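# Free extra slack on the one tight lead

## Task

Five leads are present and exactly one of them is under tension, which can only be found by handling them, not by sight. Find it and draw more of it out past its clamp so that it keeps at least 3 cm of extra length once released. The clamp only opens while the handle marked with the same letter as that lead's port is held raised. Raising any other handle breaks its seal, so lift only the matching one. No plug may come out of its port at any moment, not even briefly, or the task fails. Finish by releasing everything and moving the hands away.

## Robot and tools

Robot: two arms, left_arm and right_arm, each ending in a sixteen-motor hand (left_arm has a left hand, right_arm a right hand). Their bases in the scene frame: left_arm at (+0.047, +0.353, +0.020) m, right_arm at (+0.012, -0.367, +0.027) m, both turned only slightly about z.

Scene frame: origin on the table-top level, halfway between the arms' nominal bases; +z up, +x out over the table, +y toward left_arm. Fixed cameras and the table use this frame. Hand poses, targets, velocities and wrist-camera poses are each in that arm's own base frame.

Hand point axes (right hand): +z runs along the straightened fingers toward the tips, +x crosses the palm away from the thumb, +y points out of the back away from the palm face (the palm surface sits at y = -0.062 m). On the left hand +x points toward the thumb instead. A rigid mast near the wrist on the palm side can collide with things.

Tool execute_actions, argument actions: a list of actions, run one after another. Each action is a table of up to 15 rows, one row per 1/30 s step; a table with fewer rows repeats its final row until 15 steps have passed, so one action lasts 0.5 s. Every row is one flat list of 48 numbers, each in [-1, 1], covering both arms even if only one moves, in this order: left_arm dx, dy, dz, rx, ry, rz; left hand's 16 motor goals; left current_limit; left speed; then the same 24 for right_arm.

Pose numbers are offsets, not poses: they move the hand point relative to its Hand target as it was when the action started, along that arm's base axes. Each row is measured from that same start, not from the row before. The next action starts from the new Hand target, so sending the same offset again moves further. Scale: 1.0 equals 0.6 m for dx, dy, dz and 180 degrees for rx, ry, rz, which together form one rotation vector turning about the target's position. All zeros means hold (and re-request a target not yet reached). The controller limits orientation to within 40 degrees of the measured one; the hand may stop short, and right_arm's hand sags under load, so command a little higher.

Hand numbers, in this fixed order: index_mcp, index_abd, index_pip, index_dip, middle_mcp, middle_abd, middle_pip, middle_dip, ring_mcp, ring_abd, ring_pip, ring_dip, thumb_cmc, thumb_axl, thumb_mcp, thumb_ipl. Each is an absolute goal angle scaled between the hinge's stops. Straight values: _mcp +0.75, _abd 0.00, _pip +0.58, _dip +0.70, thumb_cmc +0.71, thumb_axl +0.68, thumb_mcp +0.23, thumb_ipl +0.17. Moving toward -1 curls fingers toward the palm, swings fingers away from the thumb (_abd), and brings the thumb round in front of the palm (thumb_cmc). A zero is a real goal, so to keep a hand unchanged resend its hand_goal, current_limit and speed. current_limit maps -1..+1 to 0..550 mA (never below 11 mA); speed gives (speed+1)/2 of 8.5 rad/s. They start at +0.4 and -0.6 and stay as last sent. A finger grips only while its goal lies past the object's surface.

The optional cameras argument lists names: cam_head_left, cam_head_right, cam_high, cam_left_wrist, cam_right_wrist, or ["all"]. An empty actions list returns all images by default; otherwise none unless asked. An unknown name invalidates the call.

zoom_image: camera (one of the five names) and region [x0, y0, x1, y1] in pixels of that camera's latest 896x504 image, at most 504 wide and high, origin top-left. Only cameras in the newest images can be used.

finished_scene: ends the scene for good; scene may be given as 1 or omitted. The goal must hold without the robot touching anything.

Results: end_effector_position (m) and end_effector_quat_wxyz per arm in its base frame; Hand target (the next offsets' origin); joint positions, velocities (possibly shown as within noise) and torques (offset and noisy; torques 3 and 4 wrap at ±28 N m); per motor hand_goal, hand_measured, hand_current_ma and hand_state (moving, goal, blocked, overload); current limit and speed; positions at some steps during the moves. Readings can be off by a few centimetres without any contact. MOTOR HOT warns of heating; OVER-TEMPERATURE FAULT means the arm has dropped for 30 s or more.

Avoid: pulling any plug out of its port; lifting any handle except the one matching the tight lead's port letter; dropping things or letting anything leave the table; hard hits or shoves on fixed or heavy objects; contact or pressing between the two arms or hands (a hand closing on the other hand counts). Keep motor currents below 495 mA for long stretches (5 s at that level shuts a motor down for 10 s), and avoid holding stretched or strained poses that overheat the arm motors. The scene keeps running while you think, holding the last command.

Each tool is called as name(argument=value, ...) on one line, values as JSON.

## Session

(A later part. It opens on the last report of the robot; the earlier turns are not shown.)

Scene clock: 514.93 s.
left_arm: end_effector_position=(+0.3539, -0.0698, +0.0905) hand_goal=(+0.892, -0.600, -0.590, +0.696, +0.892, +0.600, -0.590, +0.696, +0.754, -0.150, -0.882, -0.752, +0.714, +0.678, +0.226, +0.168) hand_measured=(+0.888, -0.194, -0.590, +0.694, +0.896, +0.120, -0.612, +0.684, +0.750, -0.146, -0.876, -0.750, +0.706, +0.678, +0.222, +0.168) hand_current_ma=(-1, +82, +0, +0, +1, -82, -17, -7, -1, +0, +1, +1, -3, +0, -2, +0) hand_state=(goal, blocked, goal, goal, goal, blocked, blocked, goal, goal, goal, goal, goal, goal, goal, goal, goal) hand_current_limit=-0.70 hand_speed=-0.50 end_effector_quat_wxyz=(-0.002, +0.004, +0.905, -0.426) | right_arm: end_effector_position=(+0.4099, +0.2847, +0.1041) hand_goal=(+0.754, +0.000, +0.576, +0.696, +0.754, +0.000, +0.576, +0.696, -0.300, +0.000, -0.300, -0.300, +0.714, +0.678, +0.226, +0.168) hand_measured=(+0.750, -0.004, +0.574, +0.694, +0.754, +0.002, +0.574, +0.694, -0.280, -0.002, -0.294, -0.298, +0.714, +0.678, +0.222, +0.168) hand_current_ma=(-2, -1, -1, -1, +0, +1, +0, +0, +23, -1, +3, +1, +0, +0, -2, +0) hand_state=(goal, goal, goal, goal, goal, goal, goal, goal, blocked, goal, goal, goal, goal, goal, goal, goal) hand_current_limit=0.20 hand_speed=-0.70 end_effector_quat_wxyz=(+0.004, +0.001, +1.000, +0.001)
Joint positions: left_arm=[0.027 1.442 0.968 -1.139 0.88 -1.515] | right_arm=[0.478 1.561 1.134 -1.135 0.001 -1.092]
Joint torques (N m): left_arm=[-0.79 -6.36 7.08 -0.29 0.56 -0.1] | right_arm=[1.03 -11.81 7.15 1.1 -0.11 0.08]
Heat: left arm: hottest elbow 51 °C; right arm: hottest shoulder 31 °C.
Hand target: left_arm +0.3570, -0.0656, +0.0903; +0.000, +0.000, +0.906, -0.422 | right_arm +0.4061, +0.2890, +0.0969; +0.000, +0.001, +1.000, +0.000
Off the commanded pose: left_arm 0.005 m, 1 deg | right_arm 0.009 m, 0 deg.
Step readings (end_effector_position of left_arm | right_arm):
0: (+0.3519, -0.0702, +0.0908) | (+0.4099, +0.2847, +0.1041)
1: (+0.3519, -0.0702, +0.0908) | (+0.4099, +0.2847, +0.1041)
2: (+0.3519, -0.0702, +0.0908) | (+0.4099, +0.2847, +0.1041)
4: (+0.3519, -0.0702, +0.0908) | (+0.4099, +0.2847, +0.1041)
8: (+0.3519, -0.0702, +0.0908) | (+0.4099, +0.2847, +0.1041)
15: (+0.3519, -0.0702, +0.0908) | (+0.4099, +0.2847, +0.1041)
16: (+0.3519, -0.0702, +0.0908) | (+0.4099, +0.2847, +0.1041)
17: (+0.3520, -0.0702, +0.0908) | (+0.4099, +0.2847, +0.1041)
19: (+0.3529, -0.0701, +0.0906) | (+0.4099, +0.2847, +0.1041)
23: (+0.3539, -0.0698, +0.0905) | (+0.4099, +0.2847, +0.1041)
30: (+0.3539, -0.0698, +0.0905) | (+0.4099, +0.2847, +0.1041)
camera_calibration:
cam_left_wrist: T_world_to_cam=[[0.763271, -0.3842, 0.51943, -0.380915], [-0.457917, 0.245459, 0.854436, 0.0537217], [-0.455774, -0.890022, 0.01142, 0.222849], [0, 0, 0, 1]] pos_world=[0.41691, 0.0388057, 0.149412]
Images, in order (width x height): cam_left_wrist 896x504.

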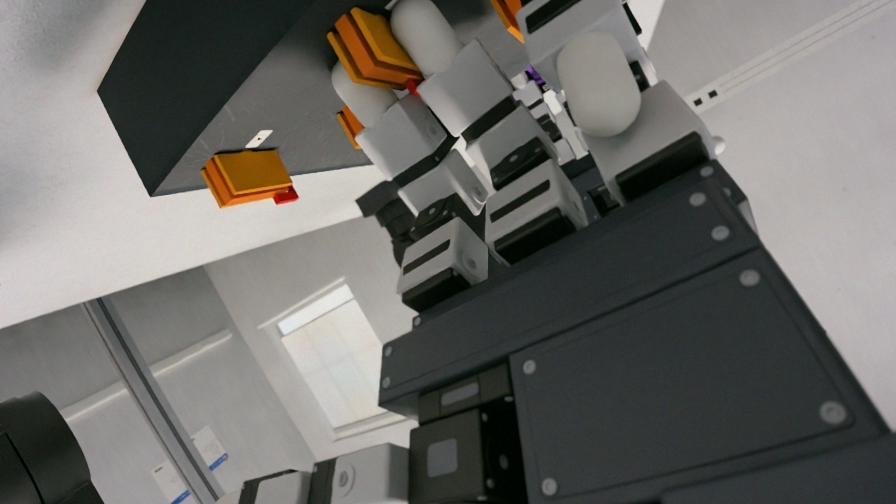

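execute_actions(actions=[[[0,0,0,0,0,0,0.891,0.03,-0.591,0.696,0.891,-0.03,-0.591,0.696,0.754,-0.15,-0.883,-0.753,0.714,0.678,0.226,0.168,0.3,-0.5,0,0,0,0,0,0,0.754,0,0.576,0.696,0.754,0,0.576,0.696,-0.3,0,-0.3,-0.3,0.714,0.678,0.226,0.168,0.2,-0.7]],[[0.003,0,0.025,0,0,0,0.891,0.03,-0.591,0.696,0.891,-0.03,-0.591,0.696,0.754,-0.15,-0.883,-0.753,0.714,0.678,0.226,0.168,0.3,-0.5,0,0,0,0,0,0,0.754,0,0.576,0.696,0.754,0,0.576,0.696,-0.3,0,-0.3,-0.3,0.714,0.678,0.226,0.168,0.2,-0.7]]], cameras=["cam_left_wrist"])

zoom_image(camera="cam_left_wrist", region=[315, 0, 435, 90])

Scene clock: 524.20 s.
left_arm: end_effector_position=(+0.3503, -0.0696, +0.0910) hand_goal=(+0.892, +0.030, -0.590, +0.696, +0.892, -0.030, -0.590, +0.696, +0.754, -0.150, -0.882, -0.752, +0.714, +0.678, +0.226, +0.168) hand_measured=(+0.886, +0.026, -0.590, +0.694, +0.894, -0.034, -0.610, +0.686, +0.750, -0.146, -0.876, -0.750, +0.706, +0.678, +0.222, +0.168) hand_current_ma=(-2, -1, +0, +0, +0, -1, -15, -5, -1, +0, +1, +1, -3, +0, -2, +0) hand_state=(goal, goal, goal, goal, goal, goal, blocked, goal, goal, goal, goal, goal, goal, goal, goal, goal) hand_current_limit=0.30 hand_speed=-0.50 end_effector_quat_wxyz=(-0.008, +0.000, +0.904, -0.426) | right_arm: end_effector_position=(+0.4099, +0.2847, +0.1041) hand_goal=(+0.754, +0.000, +0.576, +0.696, +0.754, +0.000, +0.576, +0.696, -0.300, +0.000, -0.300, -0.300, +0.714, +0.678, +0.226, +0.168) hand_measured=(+0.750, -0.004, +0.574, +0.694, +0.754, +0.002, +0.574, +0.694, -0.280, -0.002, -0.294, -0.298, +0.714, +0.678, +0.222, +0.168) hand_current_ma=(-2, -1, -1, -1, +0, +1, +0, +0, +23, -1, +3, +1, +0, +0, -2, +0) hand_state=(goal, goal, goal, goal, goal, goal, goal, goal, blocked, goal, goal, goal, goal, goal, goal, goal) hand_current_limit=0.20 hand_speed=-0.70 end_effector_quat_wxyz=(+0.004, +0.001, +1.000, +0.001)
Joint positions: left_arm=[0.028 1.442 0.968 -1.154 0.88 -1.515] | right_arm=[0.478 1.561 1.134 -1.135 0.001 -1.092]
Joint torques (N m): left_arm=[-0.56 -7.18 9.1 -1.48 0.5 -0.1] | right_arm=[1.03 -11.87 7.12 1.07 -0.11 0.07]
Heat: left arm: hottest elbow 50 °C; right arm: hottest shoulder 31 °C.
Hand target: left_arm +0.3588, -0.0656, +0.1053; +0.000, +0.000, +0.906, -0.422 | right_arm +0.4061, +0.2890, +0.0969; +0.000, +0.001, +1.000, +0.000
Off the commanded pose: left_arm 0.017 m, 1 deg | right_arm 0.009 m, 0 deg.
Step readings (end_effector_position of left_arm | right_arm):
0: (+0.3539, -0.0698, +0.0905) | (+0.4099, +0.2847, +0.1041)
1: (+0.3539, -0.0698, +0.0905) | (+0.4099, +0.2847, +0.1041)
2: (+0.3539, -0.0698, +0.0905) | (+0.4099, +0.2847, +0.1041)
4: (+0.3539, -0.0697, +0.0906) | (+0.4099, +0.2847, +0.1041)
8: (+0.3533, -0.0698, +0.0906) | (+0.4099, +0.2847, +0.1041)
15: (+0.3533, -0.0698, +0.0907) | (+0.4099, +0.2847, +0.1041)
16: (+0.3532, -0.0698, +0.0907) | (+0.4099, +0.2847, +0.1041)
17: (+0.3527, -0.0698, +0.0907) | (+0.4099, +0.2847, +0.1041)
19: (+0.3511, -0.0699, +0.0909) | (+0.4099, +0.2847, +0.1041)
23: (+0.3504, -0.0696, +0.0910) | (+0.4099, +0.2847, +0.1041)
30: (+0.3502, -0.0696, +0.0910) | (+0.4099, +0.2847, +0.1041)
camera_calibration:
cam_left_wrist: T_world_to_cam=[[0.771047, -0.383311, 0.508487, -0.37994], [-0.44549, 0.245871, 0.860864, 0.0466272], [-0.455001, -0.890292, 0.0188167, 0.220382], [0, 0, 0, 1]] pos_world=[0.413997, 0.0391052, 0.148908]
Images, in order (width x height): cam_left_wrist 896x504.

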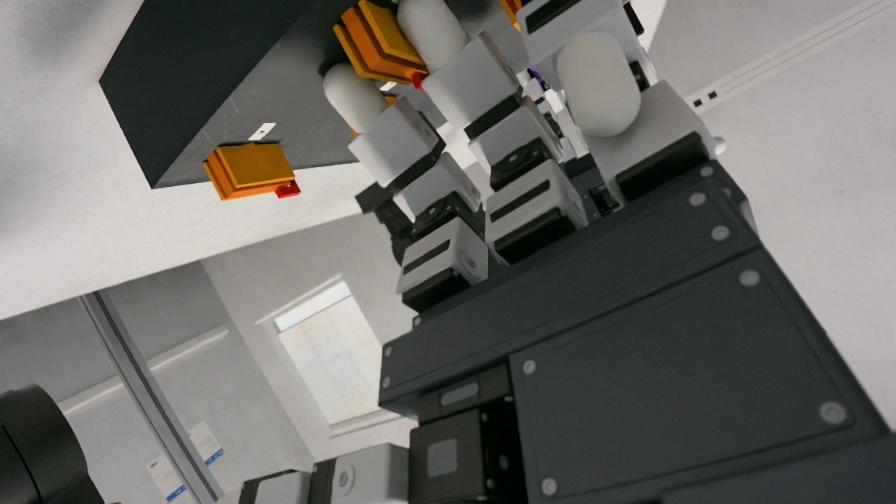

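Scaled by 4.200 from the camera's 896x504 image, which has a finer 1280x720 frame.

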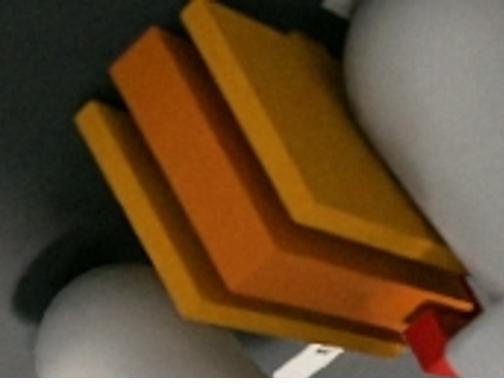

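execute_actions(actions=[[[0.009,0,0.012,0,0,0,0.891,0.03,-0.591,0.696,0.891,-0.03,-0.591,0.696,0.754,-0.15,-0.883,-0.753,0.714,0.678,0.226,0.168,0.3,-0.5,0,0,0,0,0,0,0.754,0,0.576,0.696,0.754,0,0.576,0.696,-0.3,0,-0.3,-0.3,0.714,0.678,0.226,0.168,0.2,-0.7]]])

Scene clock: 525.27 s.
left_arm: end_effector_position=(+0.3505, -0.0677, +0.0939) hand_goal=(+0.892, +0.030, -0.590, +0.696, +0.892, -0.030, -0.590, +0.696, +0.754, -0.150, -0.882, -0.752, +0.714, +0.678, +0.226, +0.168) hand_measured=(+0.886, +0.026, -0.590, +0.694, +0.886, -0.042, -0.582, +0.698, +0.750, -0.146, -0.876, -0.750, +0.706, +0.678, +0.222, +0.168) hand_current_ma=(-2, -1, +0, +0, -2, -5, +3, +1, -1, +0, +1, +1, -3, +0, -2, +0) hand_state=(goal, goal, goal, goal, goal, goal, goal, goal, goal, goal, goal, goal, goal, goal, goal, goal) hand_current_limit=0.30 hand_speed=-0.50 end_effector_quat_wxyz=(-0.011, +0.000, +0.907, -0.422) | right_arm: end_effector_position=(+0.4099, +0.2847, +0.1041) hand_goal=(+0.754, +0.000, +0.576, +0.696, +0.754, +0.000, +0.576, +0.696, -0.300, +0.000, -0.300, -0.300, +0.714, +0.678, +0.226, +0.168) hand_measured=(+0.750, -0.004, +0.574, +0.694, +0.754, +0.002, +0.574, +0.694, -0.280, -0.002, -0.294, -0.298, +0.714, +0.678, +0.222, +0.168) hand_current_ma=(-2, -1, -1, -1, +0, +1, +0, +0, +23, -1, +3, +1, +0, +0, -2, +0) hand_state=(goal, goal, goal, goal, goal, goal, goal, goal, blocked, goal, goal, goal, goal, goal, goal, goal) hand_current_limit=0.20 hand_speed=-0.70 end_effector_quat_wxyz=(+0.004, +0.001, +1.000, +0.001)
Joint positions: left_arm=[0.028 1.442 0.979 -1.171 0.87 -1.513] | right_arm=[0.478 1.561 1.134 -1.135 0.001 -1.092]
Joint torques (N m): left_arm=[-0.79 -7.36 10.45 -1.61 0.91 -0.17] | right_arm=[1.03 -11.87 7.12 1.09 -0.11 0.07]
Heat: left arm: hottest elbow 51 °C; right arm: hottest shoulder 31 °C.
Hand target: left_arm +0.3640, -0.0656, +0.1125; +0.000, +0.000, +0.906, -0.422 | right_arm +0.4061, +0.2890, +0.0969; +0.000, +0.001, +1.000, +0.000
Off the commanded pose: left_arm 0.023 m, 1 deg | right_arm 0.009 m, 0 deg.
Step readings (end_effector_position of left_arm | right_arm):
0: (+0.3503, -0.0696, +0.0910) | (+0.4099, +0.2847, +0.1041)
1: (+0.3504, -0.0696, +0.0911) | (+0.4099, +0.2847, +0.1041)
2: (+0.3504, -0.0694, +0.0916) | (+0.4099, +0.2847, +0.1041)
4: (+0.3507, -0.0687, +0.0926) | (+0.4099, +0.2847, +0.1041)
8: (+0.3507, -0.0679, +0.0937) | (+0.4099, +0.2847, +0.1041)
15: (+0.3505, -0.0677, +0.0939) | (+0.4099, +0.2847, +0.1041)

execute_actions(actions=[[[0.02,0,0.0,0,0,0,0.891,0.03,-0.591,0.696,0.891,-0.03,-0.591,0.696,0.754,-0.15,-0.883,-0.753,0.714,0.678,0.226,0.168,0.3,-0.5,0,0,0,0,0,0,0.754,0,0.576,0.696,0.754,0,0.576,0.696,-0.3,0,-0.3,-0.3,0.714,0.678,0.226,0.168,0.2,-0.7]]])

Scene clock: 526.30 s.
left_arm: end_effector_position=(+0.3564, -0.0676, +0.0980) hand_goal=(+0.892, +0.030, -0.590, +0.696, +0.892, -0.030, -0.590, +0.696, +0.754, -0.150, -0.882, -0.752, +0.714, +0.678, +0.226, +0.168) hand_measured=(+0.886, +0.026, -0.590, +0.694, +0.886, -0.034, -0.586, +0.698, +0.750, -0.146, -0.876, -0.750, +0.706, +0.678, +0.222, +0.168) hand_current_ma=(-2, -1, +0, +0, -2, -1, +1, +1, -1, +0, +1, +1, -3, +0, -2, +0) hand_state=(goal, goal, goal, goal, goal, goal, goal, goal, goal, goal, goal, goal, goal, goal, goal, goal) hand_current_limit=0.30 hand_speed=-0.50 end_effector_quat_wxyz=(-0.013, -0.001, +0.906, -0.422) | right_arm: end_effector_position=(+0.4099, +0.2847, +0.1041) hand_goal=(+0.754, +0.000, +0.576, +0.696, +0.754, +0.000, +0.576, +0.696, -0.300, +0.000, -0.300, -0.300, +0.714, +0.678, +0.226, +0.168) hand_measured=(+0.750, -0.004, +0.574, +0.694, +0.754, +0.002, +0.574, +0.694, -0.280, -0.002, -0.294, -0.298, +0.714, +0.678, +0.222, +0.168) hand_current_ma=(-2, -1, -1, -1, +0, +1, +0, +0, +23, -1, +3, +1, +0, +0, -2, +0) hand_state=(goal, goal, goal, goal, goal, goal, goal, goal, blocked, goal, goal, goal, goal, goal, goal, goal) hand_current_limit=0.20 hand_speed=-0.70 end_effector_quat_wxyz=(+0.004, +0.001, +1.000, +0.001)
Joint positions: left_arm=[0.028 1.456 1.005 -1.189 0.87 -1.513] | right_arm=[0.478 1.561 1.134 -1.135 0.001 -1.092]
Joint torques (N m): left_arm=[-0.73 -6.3 10.61 -1.07 0.98 -0.14] | right_arm=[1.03 -11.87 7.13 1.1 -0.11 0.08]
Heat: left arm: hottest elbow 51 °C; right arm: hottest shoulder 31 °C.
Hand target: left_arm +0.3762, -0.0657, +0.1126; +0.000, +0.000, +0.906, -0.422 | right_arm +0.4061, +0.2890, +0.0969; +0.000, +0.001, +1.000, +0.000
Off the commanded pose: left_arm 0.024 m, 2 deg | right_arm 0.009 m, 0 deg.
Step readings (end_effector_position of left_arm | right_arm):
0: (+0.3505, -0.0677, +0.0939) | (+0.4099, +0.2847, +0.1041)
1: (+0.3506, -0.0677, +0.0940) | (+0.4099, +0.2847, +0.1041)
2: (+0.3511, -0.0677, +0.0945) | (+0.4099, +0.2847, +0.1041)
4: (+0.3516, -0.0677, +0.0962) | (+0.4099, +0.2847, +0.1041)
8: (+0.3548, -0.0676, +0.0987) | (+0.4099, +0.2847, +0.1041)
15: (+0.3564, -0.0676, +0.0980) | (+0.4099, +0.2847, +0.1041)

execute_actions(actions=[[[0,0,-0.002,0,0,0,0.891,-0.6,-0.591,0.696,0.891,0.6,-0.591,0.696,0.754,-0.15,-0.883,-0.753,0.714,0.678,0.226,0.168,0.77,-0.5,0,0,0,0,0,0,0.754,0,0.576,0.696,0.754,0,0.576,0.696,-0.3,0,-0.3,-0.3,0.714,0.678,0.226,0.168,0.2,-0.7]]], cameras=["cam_left_wrist"])

zoom_image(camera="cam_left_wrist", region=[315, 0, 435, 90])

Scene clock: 527.33 s.
left_arm: end_effector_position=(+0.3562, -0.0680, +0.0965) hand_goal=(+0.892, -0.600, -0.590, +0.696, +0.892, +0.600, -0.590, +0.696, +0.754, -0.150, -0.882, -0.752, +0.714, +0.678, +0.226, +0.168) hand_measured=(+0.892, -0.234, -0.604, +0.694, +0.890, +0.232, -0.598, +0.698, +0.750, -0.146, -0.876, -0.750, +0.706, +0.678, +0.222, +0.168) hand_current_ma=(+0, +487, -7, +0, +0, -487, -4, +0, -1, +0, +1, +1, -3, +0, -2, +0) hand_state=(goal, blocked, goal, goal, goal, blocked, goal, goal, goal, goal, goal, goal, goal, goal, goal, goal) hand_current_limit=0.77 hand_speed=-0.50 end_effector_quat_wxyz=(-0.016, -0.002, +0.906, -0.423) | right_arm: end_effector_position=(+0.4099, +0.2847, +0.1041) hand_goal=(+0.754, +0.000, +0.576, +0.696, +0.754, +0.000, +0.576, +0.696, -0.300, +0.000, -0.300, -0.300, +0.714, +0.678, +0.226, +0.168) hand_measured=(+0.750, -0.004, +0.574, +0.694, +0.754, +0.002, +0.574, +0.694, -0.280, -0.002, -0.294, -0.298, +0.714, +0.678, +0.222, +0.168) hand_current_ma=(-2, -1, -1, -1, +0, +1, +0, +0, +23, -1, +3, +1, +0, +0, -2, +0) hand_state=(goal, goal, goal, goal, goal, goal, goal, goal, blocked, goal, goal, goal, goal, goal, goal, goal) hand_current_limit=0.20 hand_speed=-0.70 end_effector_quat_wxyz=(+0.004, +0.001, +1.000, +0.001)
Joint positions: left_arm=[0.028 1.461 1.005 -1.189 0.872 -1.513] | right_arm=[0.478 1.561 1.134 -1.135 0.001 -1.092]
Joint torques (N m): left_arm=[-1.08 -6.83 10.8 -0.75 0.81 -0.12] | right_arm=[1.03 -11.93 7.13 1.11 -0.11 0.08]
Heat: left arm: hottest elbow 50 °C; right arm: hottest shoulder 31 °C.
Hand target: left_arm +0.3762, -0.0656, +0.1113; +0.000, +0.000, +0.906, -0.422 | right_arm +0.4061, +0.2890, +0.0969; +0.000, +0.001, +1.000, +0.000
Off the commanded pose: left_arm 0.025 m, 2 deg | right_arm 0.009 m, 0 deg.
Step readings (end_effector_position of left_arm | right_arm):
0: (+0.3564, -0.0676, +0.0980) | (+0.4099, +0.2847, +0.1041)
1: (+0.3564, -0.0676, +0.0980) | (+0.4099, +0.2847, +0.1041)
2: (+0.3564, -0.0676, +0.0980) | (+0.4099, +0.2847, +0.1041)
4: (+0.3564, -0.0676, +0.0978) | (+0.4099, +0.2847, +0.1041)
8: (+0.3563, -0.0680, +0.0967) | (+0.4099, +0.2847, +0.1041)
15: (+0.3562, -0.0680, +0.0965) | (+0.4099, +0.2847, +0.1041)
camera_calibration:
cam_left_wrist: T_world_to_cam=[[0.77844, -0.388555, 0.493006, -0.388225], [-0.431213, 0.239739, 0.869817, 0.0378319], [-0.456165, -0.889691, 0.0190721, 0.224829], [0, 0, 0, 1]] pos_world=[0.421083, 0.0401118, 0.154203]
Images, in order (width x height): cam_left_wrist 896x504.

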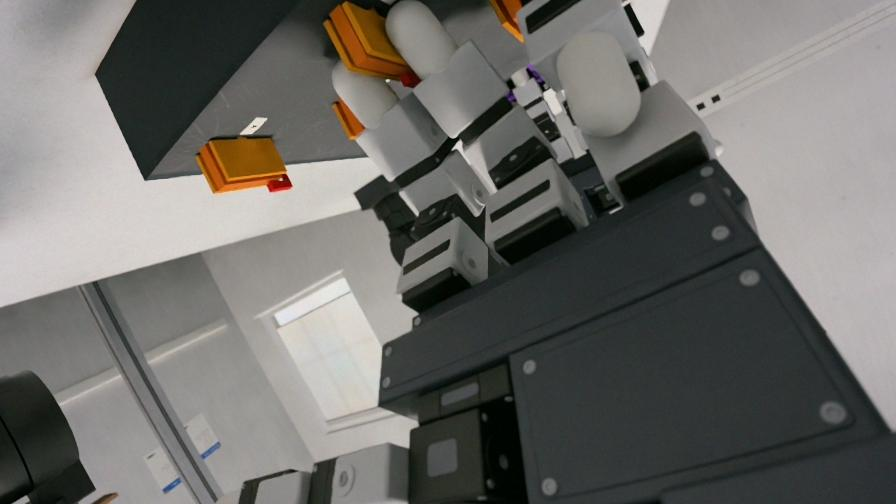

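Scaled by 4.200 from the camera's 896x504 image, which has a finer 1280x720 frame.

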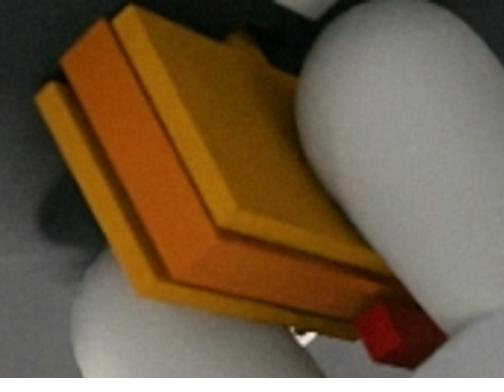

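execute_actions(actions=[[[0.002,0,0.015,0,0,0,0.891,-0.6,-0.591,0.696,0.891,0.6,-0.591,0.696,0.754,-0.15,-0.883,-0.753,0.714,0.678,0.226,0.168,0.77,-0.5,0,0,0,0,0,0,0.754,0,0.576,0.696,0.754,0,0.576,0.696,-0.3,0,-0.3,-0.3,0.714,0.678,0.226,0.168,0.2,-0.7]]], cameras=["cam_left_wrist"])

zoom_image(camera="cam_left_wrist", region=[315, 0, 435, 90])

Scene clock: 528.70 s.
left_arm: end_effector_position=(+0.3558, -0.0676, +0.0983) hand_goal=(+0.892, -0.600, -0.590, +0.696, +0.892, +0.600, -0.590, +0.696, +0.754, -0.150, -0.882, -0.752, +0.714, +0.678, +0.226, +0.168) hand_measured=(+0.892, -0.234, -0.602, +0.694, +0.890, +0.232, -0.598, +0.698, +0.750, -0.146, -0.876, -0.750, +0.706, +0.678, +0.222, +0.168) hand_current_ma=(+0, +487, -7, +0, +0, -487, -4, +0, -1, +0, +1, +1, -3, +0, -2, +0) hand_state=(goal, blocked, goal, goal, goal, blocked, goal, goal, goal, goal, goal, goal, goal, goal, goal, goal) hand_current_limit=0.77 hand_speed=-0.50 end_effector_quat_wxyz=(-0.018, -0.003, +0.907, -0.422) | right_arm: end_effector_position=(+0.4099, +0.2847, +0.1041) hand_goal=(+0.754, +0.000, +0.576, +0.696, +0.754, +0.000, +0.576, +0.696, -0.300, +0.000, -0.300, -0.300, +0.714, +0.678, +0.226, +0.168) hand_measured=(+0.750, -0.004, +0.574, +0.694, +0.754, +0.002, +0.574, +0.694, -0.280, -0.002, -0.294, -0.298, +0.714, +0.678, +0.222, +0.168) hand_current_ma=(-2, -1, -1, -1, +0, +1, +0, +0, +23, -1, +3, +1, +0, +0, -2, +0) hand_state=(goal, goal, goal, goal, goal, goal, goal, goal, blocked, goal, goal, goal, goal, goal, goal, goal) hand_current_limit=0.20 hand_speed=-0.70 end_effector_quat_wxyz=(+0.004, +0.001, +1.000, +0.001)
Joint positions: left_arm=[0.028 1.461 1.01 -1.199 0.869 -1.513] | right_arm=[0.478 1.561 1.134 -1.135 0.001 -1.092]
Joint torques (N m): left_arm=[-0.79 -7.59 11.51 -1.4 0.96 -0.12] | right_arm=[1.08 -11.81 7.12 1.1 -0.11 0.08]
Heat: left arm: hottest elbow 50 °C; right arm: hottest shoulder 31 °C.
Hand target: left_arm +0.3774, -0.0656, +0.1204; +0.000, +0.000, +0.906, -0.422 | right_arm +0.4061, +0.2890, +0.0969; +0.000, +0.001, +1.000, +0.000
Off the commanded pose: left_arm 0.031 m, 2 deg | right_arm 0.009 m, 0 deg.
Step readings (end_effector_position of left_arm | right_arm):
0: (+0.3562, -0.0680, +0.0965) | (+0.4099, +0.2847, +0.1041)
1: (+0.3562, -0.0680, +0.0965) | (+0.4099, +0.2847, +0.1041)
2: (+0.3562, -0.0680, +0.0965) | (+0.4099, +0.2847, +0.1041)
4: (+0.3560, -0.0680, +0.0969) | (+0.4099, +0.2847, +0.1041)
8: (+0.3558, -0.0678, +0.0975) | (+0.4099, +0.2847, +0.1041)
15: (+0.3558, -0.0676, +0.0983) | (+0.4099, +0.2847, +0.1041)
camera_calibration:
cam_left_wrist: T_world_to_cam=[[0.781055, -0.389889, 0.487791, -0.389097], [-0.426443, 0.237613, 0.872746, 0.0338582], [-0.45618, -0.889678, 0.0193237, 0.224984], [0, 0, 0, 1]] pos_world=[0.420978, 0.040414, 0.155901]
Images, in order (width x height): cam_left_wrist 896x504.

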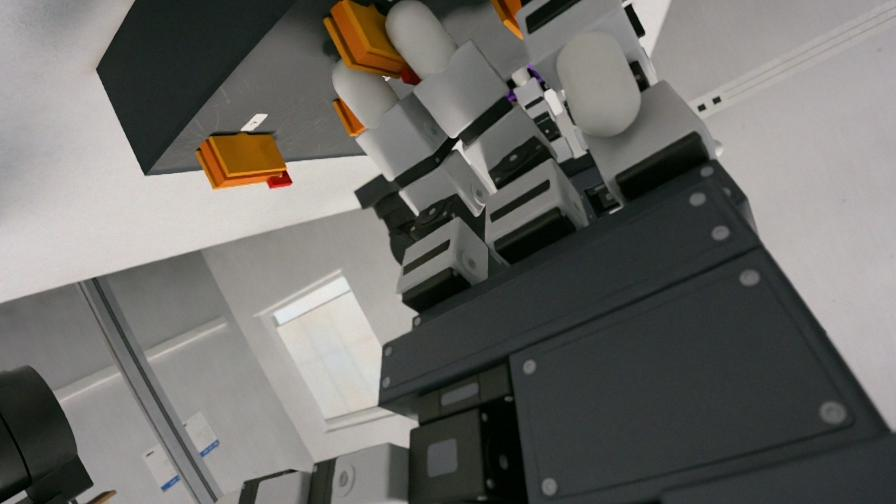

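Scaled by 4.200 from the camera's 896x504 image, which has a finer 1280x720 frame.

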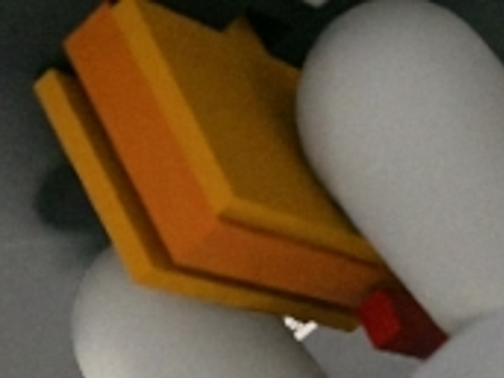

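execute_actions(actions=[[[0.02,0,0.005,0,0,0,0.891,-0.6,-0.591,0.696,0.891,0.6,-0.591,0.696,0.754,-0.15,-0.883,-0.753,0.714,0.678,0.226,0.168,0.77,-0.5,0,0,0,0,0,0,0.754,0,0.576,0.696,0.754,0,0.576,0.696,-0.3,0,-0.3,-0.3,0.714,0.678,0.226,0.168,0.2,-0.7]]], cameras=["cam_left_wrist"])

zoom_image(camera="cam_left_wrist", region=[315, 0, 435, 90])

Scene clock: 529.80 s.
left_arm: end_effector_position=(+0.3599, -0.0671, +0.0992) hand_goal=(+0.892, -0.600, -0.590, +0.696, +0.892, +0.600, -0.590, +0.696, +0.754, -0.150, -0.882, -0.752, +0.714, +0.678, +0.226, +0.168) hand_measured=(+0.892, -0.234, -0.602, +0.696, +0.890, +0.232, -0.598, +0.698, +0.750, -0.146, -0.876, -0.750, +0.706, +0.678, +0.222, +0.168) hand_current_ma=(+0, +487, -7, +0, +0, -487, -4, +0, -1, +0, +1, +1, -3, +0, -2, +0) hand_state=(goal, blocked, goal, goal, goal, blocked, goal, goal, goal, goal, goal, goal, goal, goal, goal, goal) hand_current_limit=0.77 hand_speed=-0.50 end_effector_quat_wxyz=(-0.028, -0.008, +0.907, -0.421) | right_arm: end_effector_position=(+0.4099, +0.2847, +0.1041) hand_goal=(+0.754, +0.000, +0.576, +0.696, +0.754, +0.000, +0.576, +0.696, -0.300, +0.000, -0.300, -0.300, +0.714, +0.678, +0.226, +0.168) hand_measured=(+0.750, -0.004, +0.574, +0.694, +0.754, +0.002, +0.574, +0.694, -0.280, -0.002, -0.294, -0.298, +0.714, +0.678, +0.222, +0.168) hand_current_ma=(-2, -1, -1, -1, +0, +1, +0, +0, +23, -1, +3, +1, +0, +0, -2, +0) hand_state=(goal, goal, goal, goal, goal, goal, goal, goal, blocked, goal, goal, goal, goal, goal, goal, goal) hand_current_limit=0.20 hand_speed=-0.70 end_effector_quat_wxyz=(+0.004, +0.001, +1.000, +0.001)
Joint positions: left_arm=[0.028 1.485 1.037 -1.224 0.867 -1.515] | right_arm=[0.478 1.561 1.134 -1.135 0.001 -1.092]
Joint torques (N m): left_arm=[-0.91 -6.89 12.12 -1.02 1.02 -0.15] | right_arm=[1.08 -11.93 7.12 1.1 -0.11 0.07]
Heat: left arm: hottest elbow 50 °C; right arm: hottest shoulder 31 °C.
Hand target: left_arm +0.3894, -0.0656, +0.1234; +0.000, +0.000, +0.906, -0.422 | right_arm +0.4061, +0.2890, +0.0969; +0.000, +0.001, +1.000, +0.000
Off the commanded pose: left_arm 0.038 m, 3 deg | right_arm 0.009 m, 0 deg.
Step readings (end_effector_position of left_arm | right_arm):
0: (+0.3557, -0.0676, +0.0983) | (+0.4099, +0.2847, +0.1041)
1: (+0.3558, -0.0676, +0.0983) | (+0.4099, +0.2847, +0.1041)
2: (+0.3561, -0.0675, +0.0985) | (+0.4099, +0.2847, +0.1041)
4: (+0.3582, -0.0673, +0.0993) | (+0.4099, +0.2847, +0.1041)
8: (+0.3601, -0.0671, +0.0991) | (+0.4099, +0.2847, +0.1041)
15: (+0.3599, -0.0671, +0.0992) | (+0.4099, +0.2847, +0.1041)
camera_calibration:
cam_left_wrist: T_world_to_cam=[[0.792129, -0.390105, 0.469415, -0.394799], [-0.406659, 0.236196, 0.882519, 0.0265146], [-0.455149, -0.88996, 0.0284575, 0.225955], [0, 0, 0, 1]] pos_world=[0.426357, 0.0408154, 0.155495]
Images, in order (width x height): cam_left_wrist 896x504.

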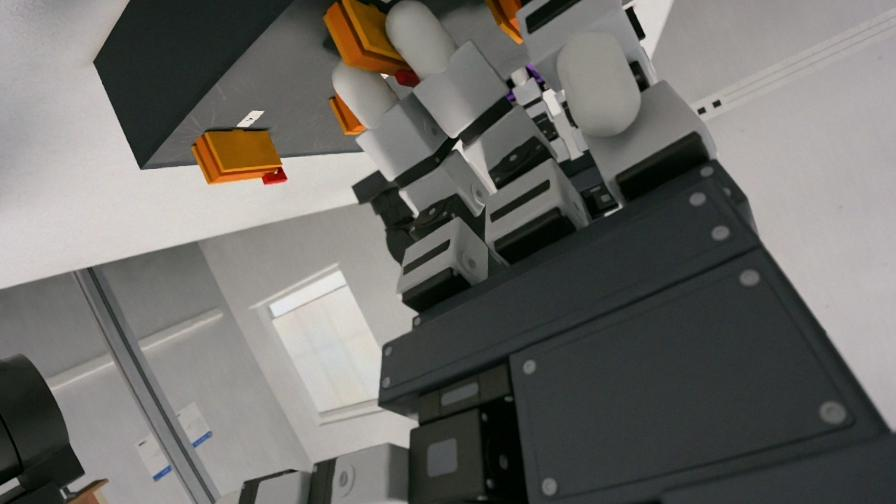

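Scaled by 4.200 from the camera's 896x504 image, which has a finer 1280x720 frame.

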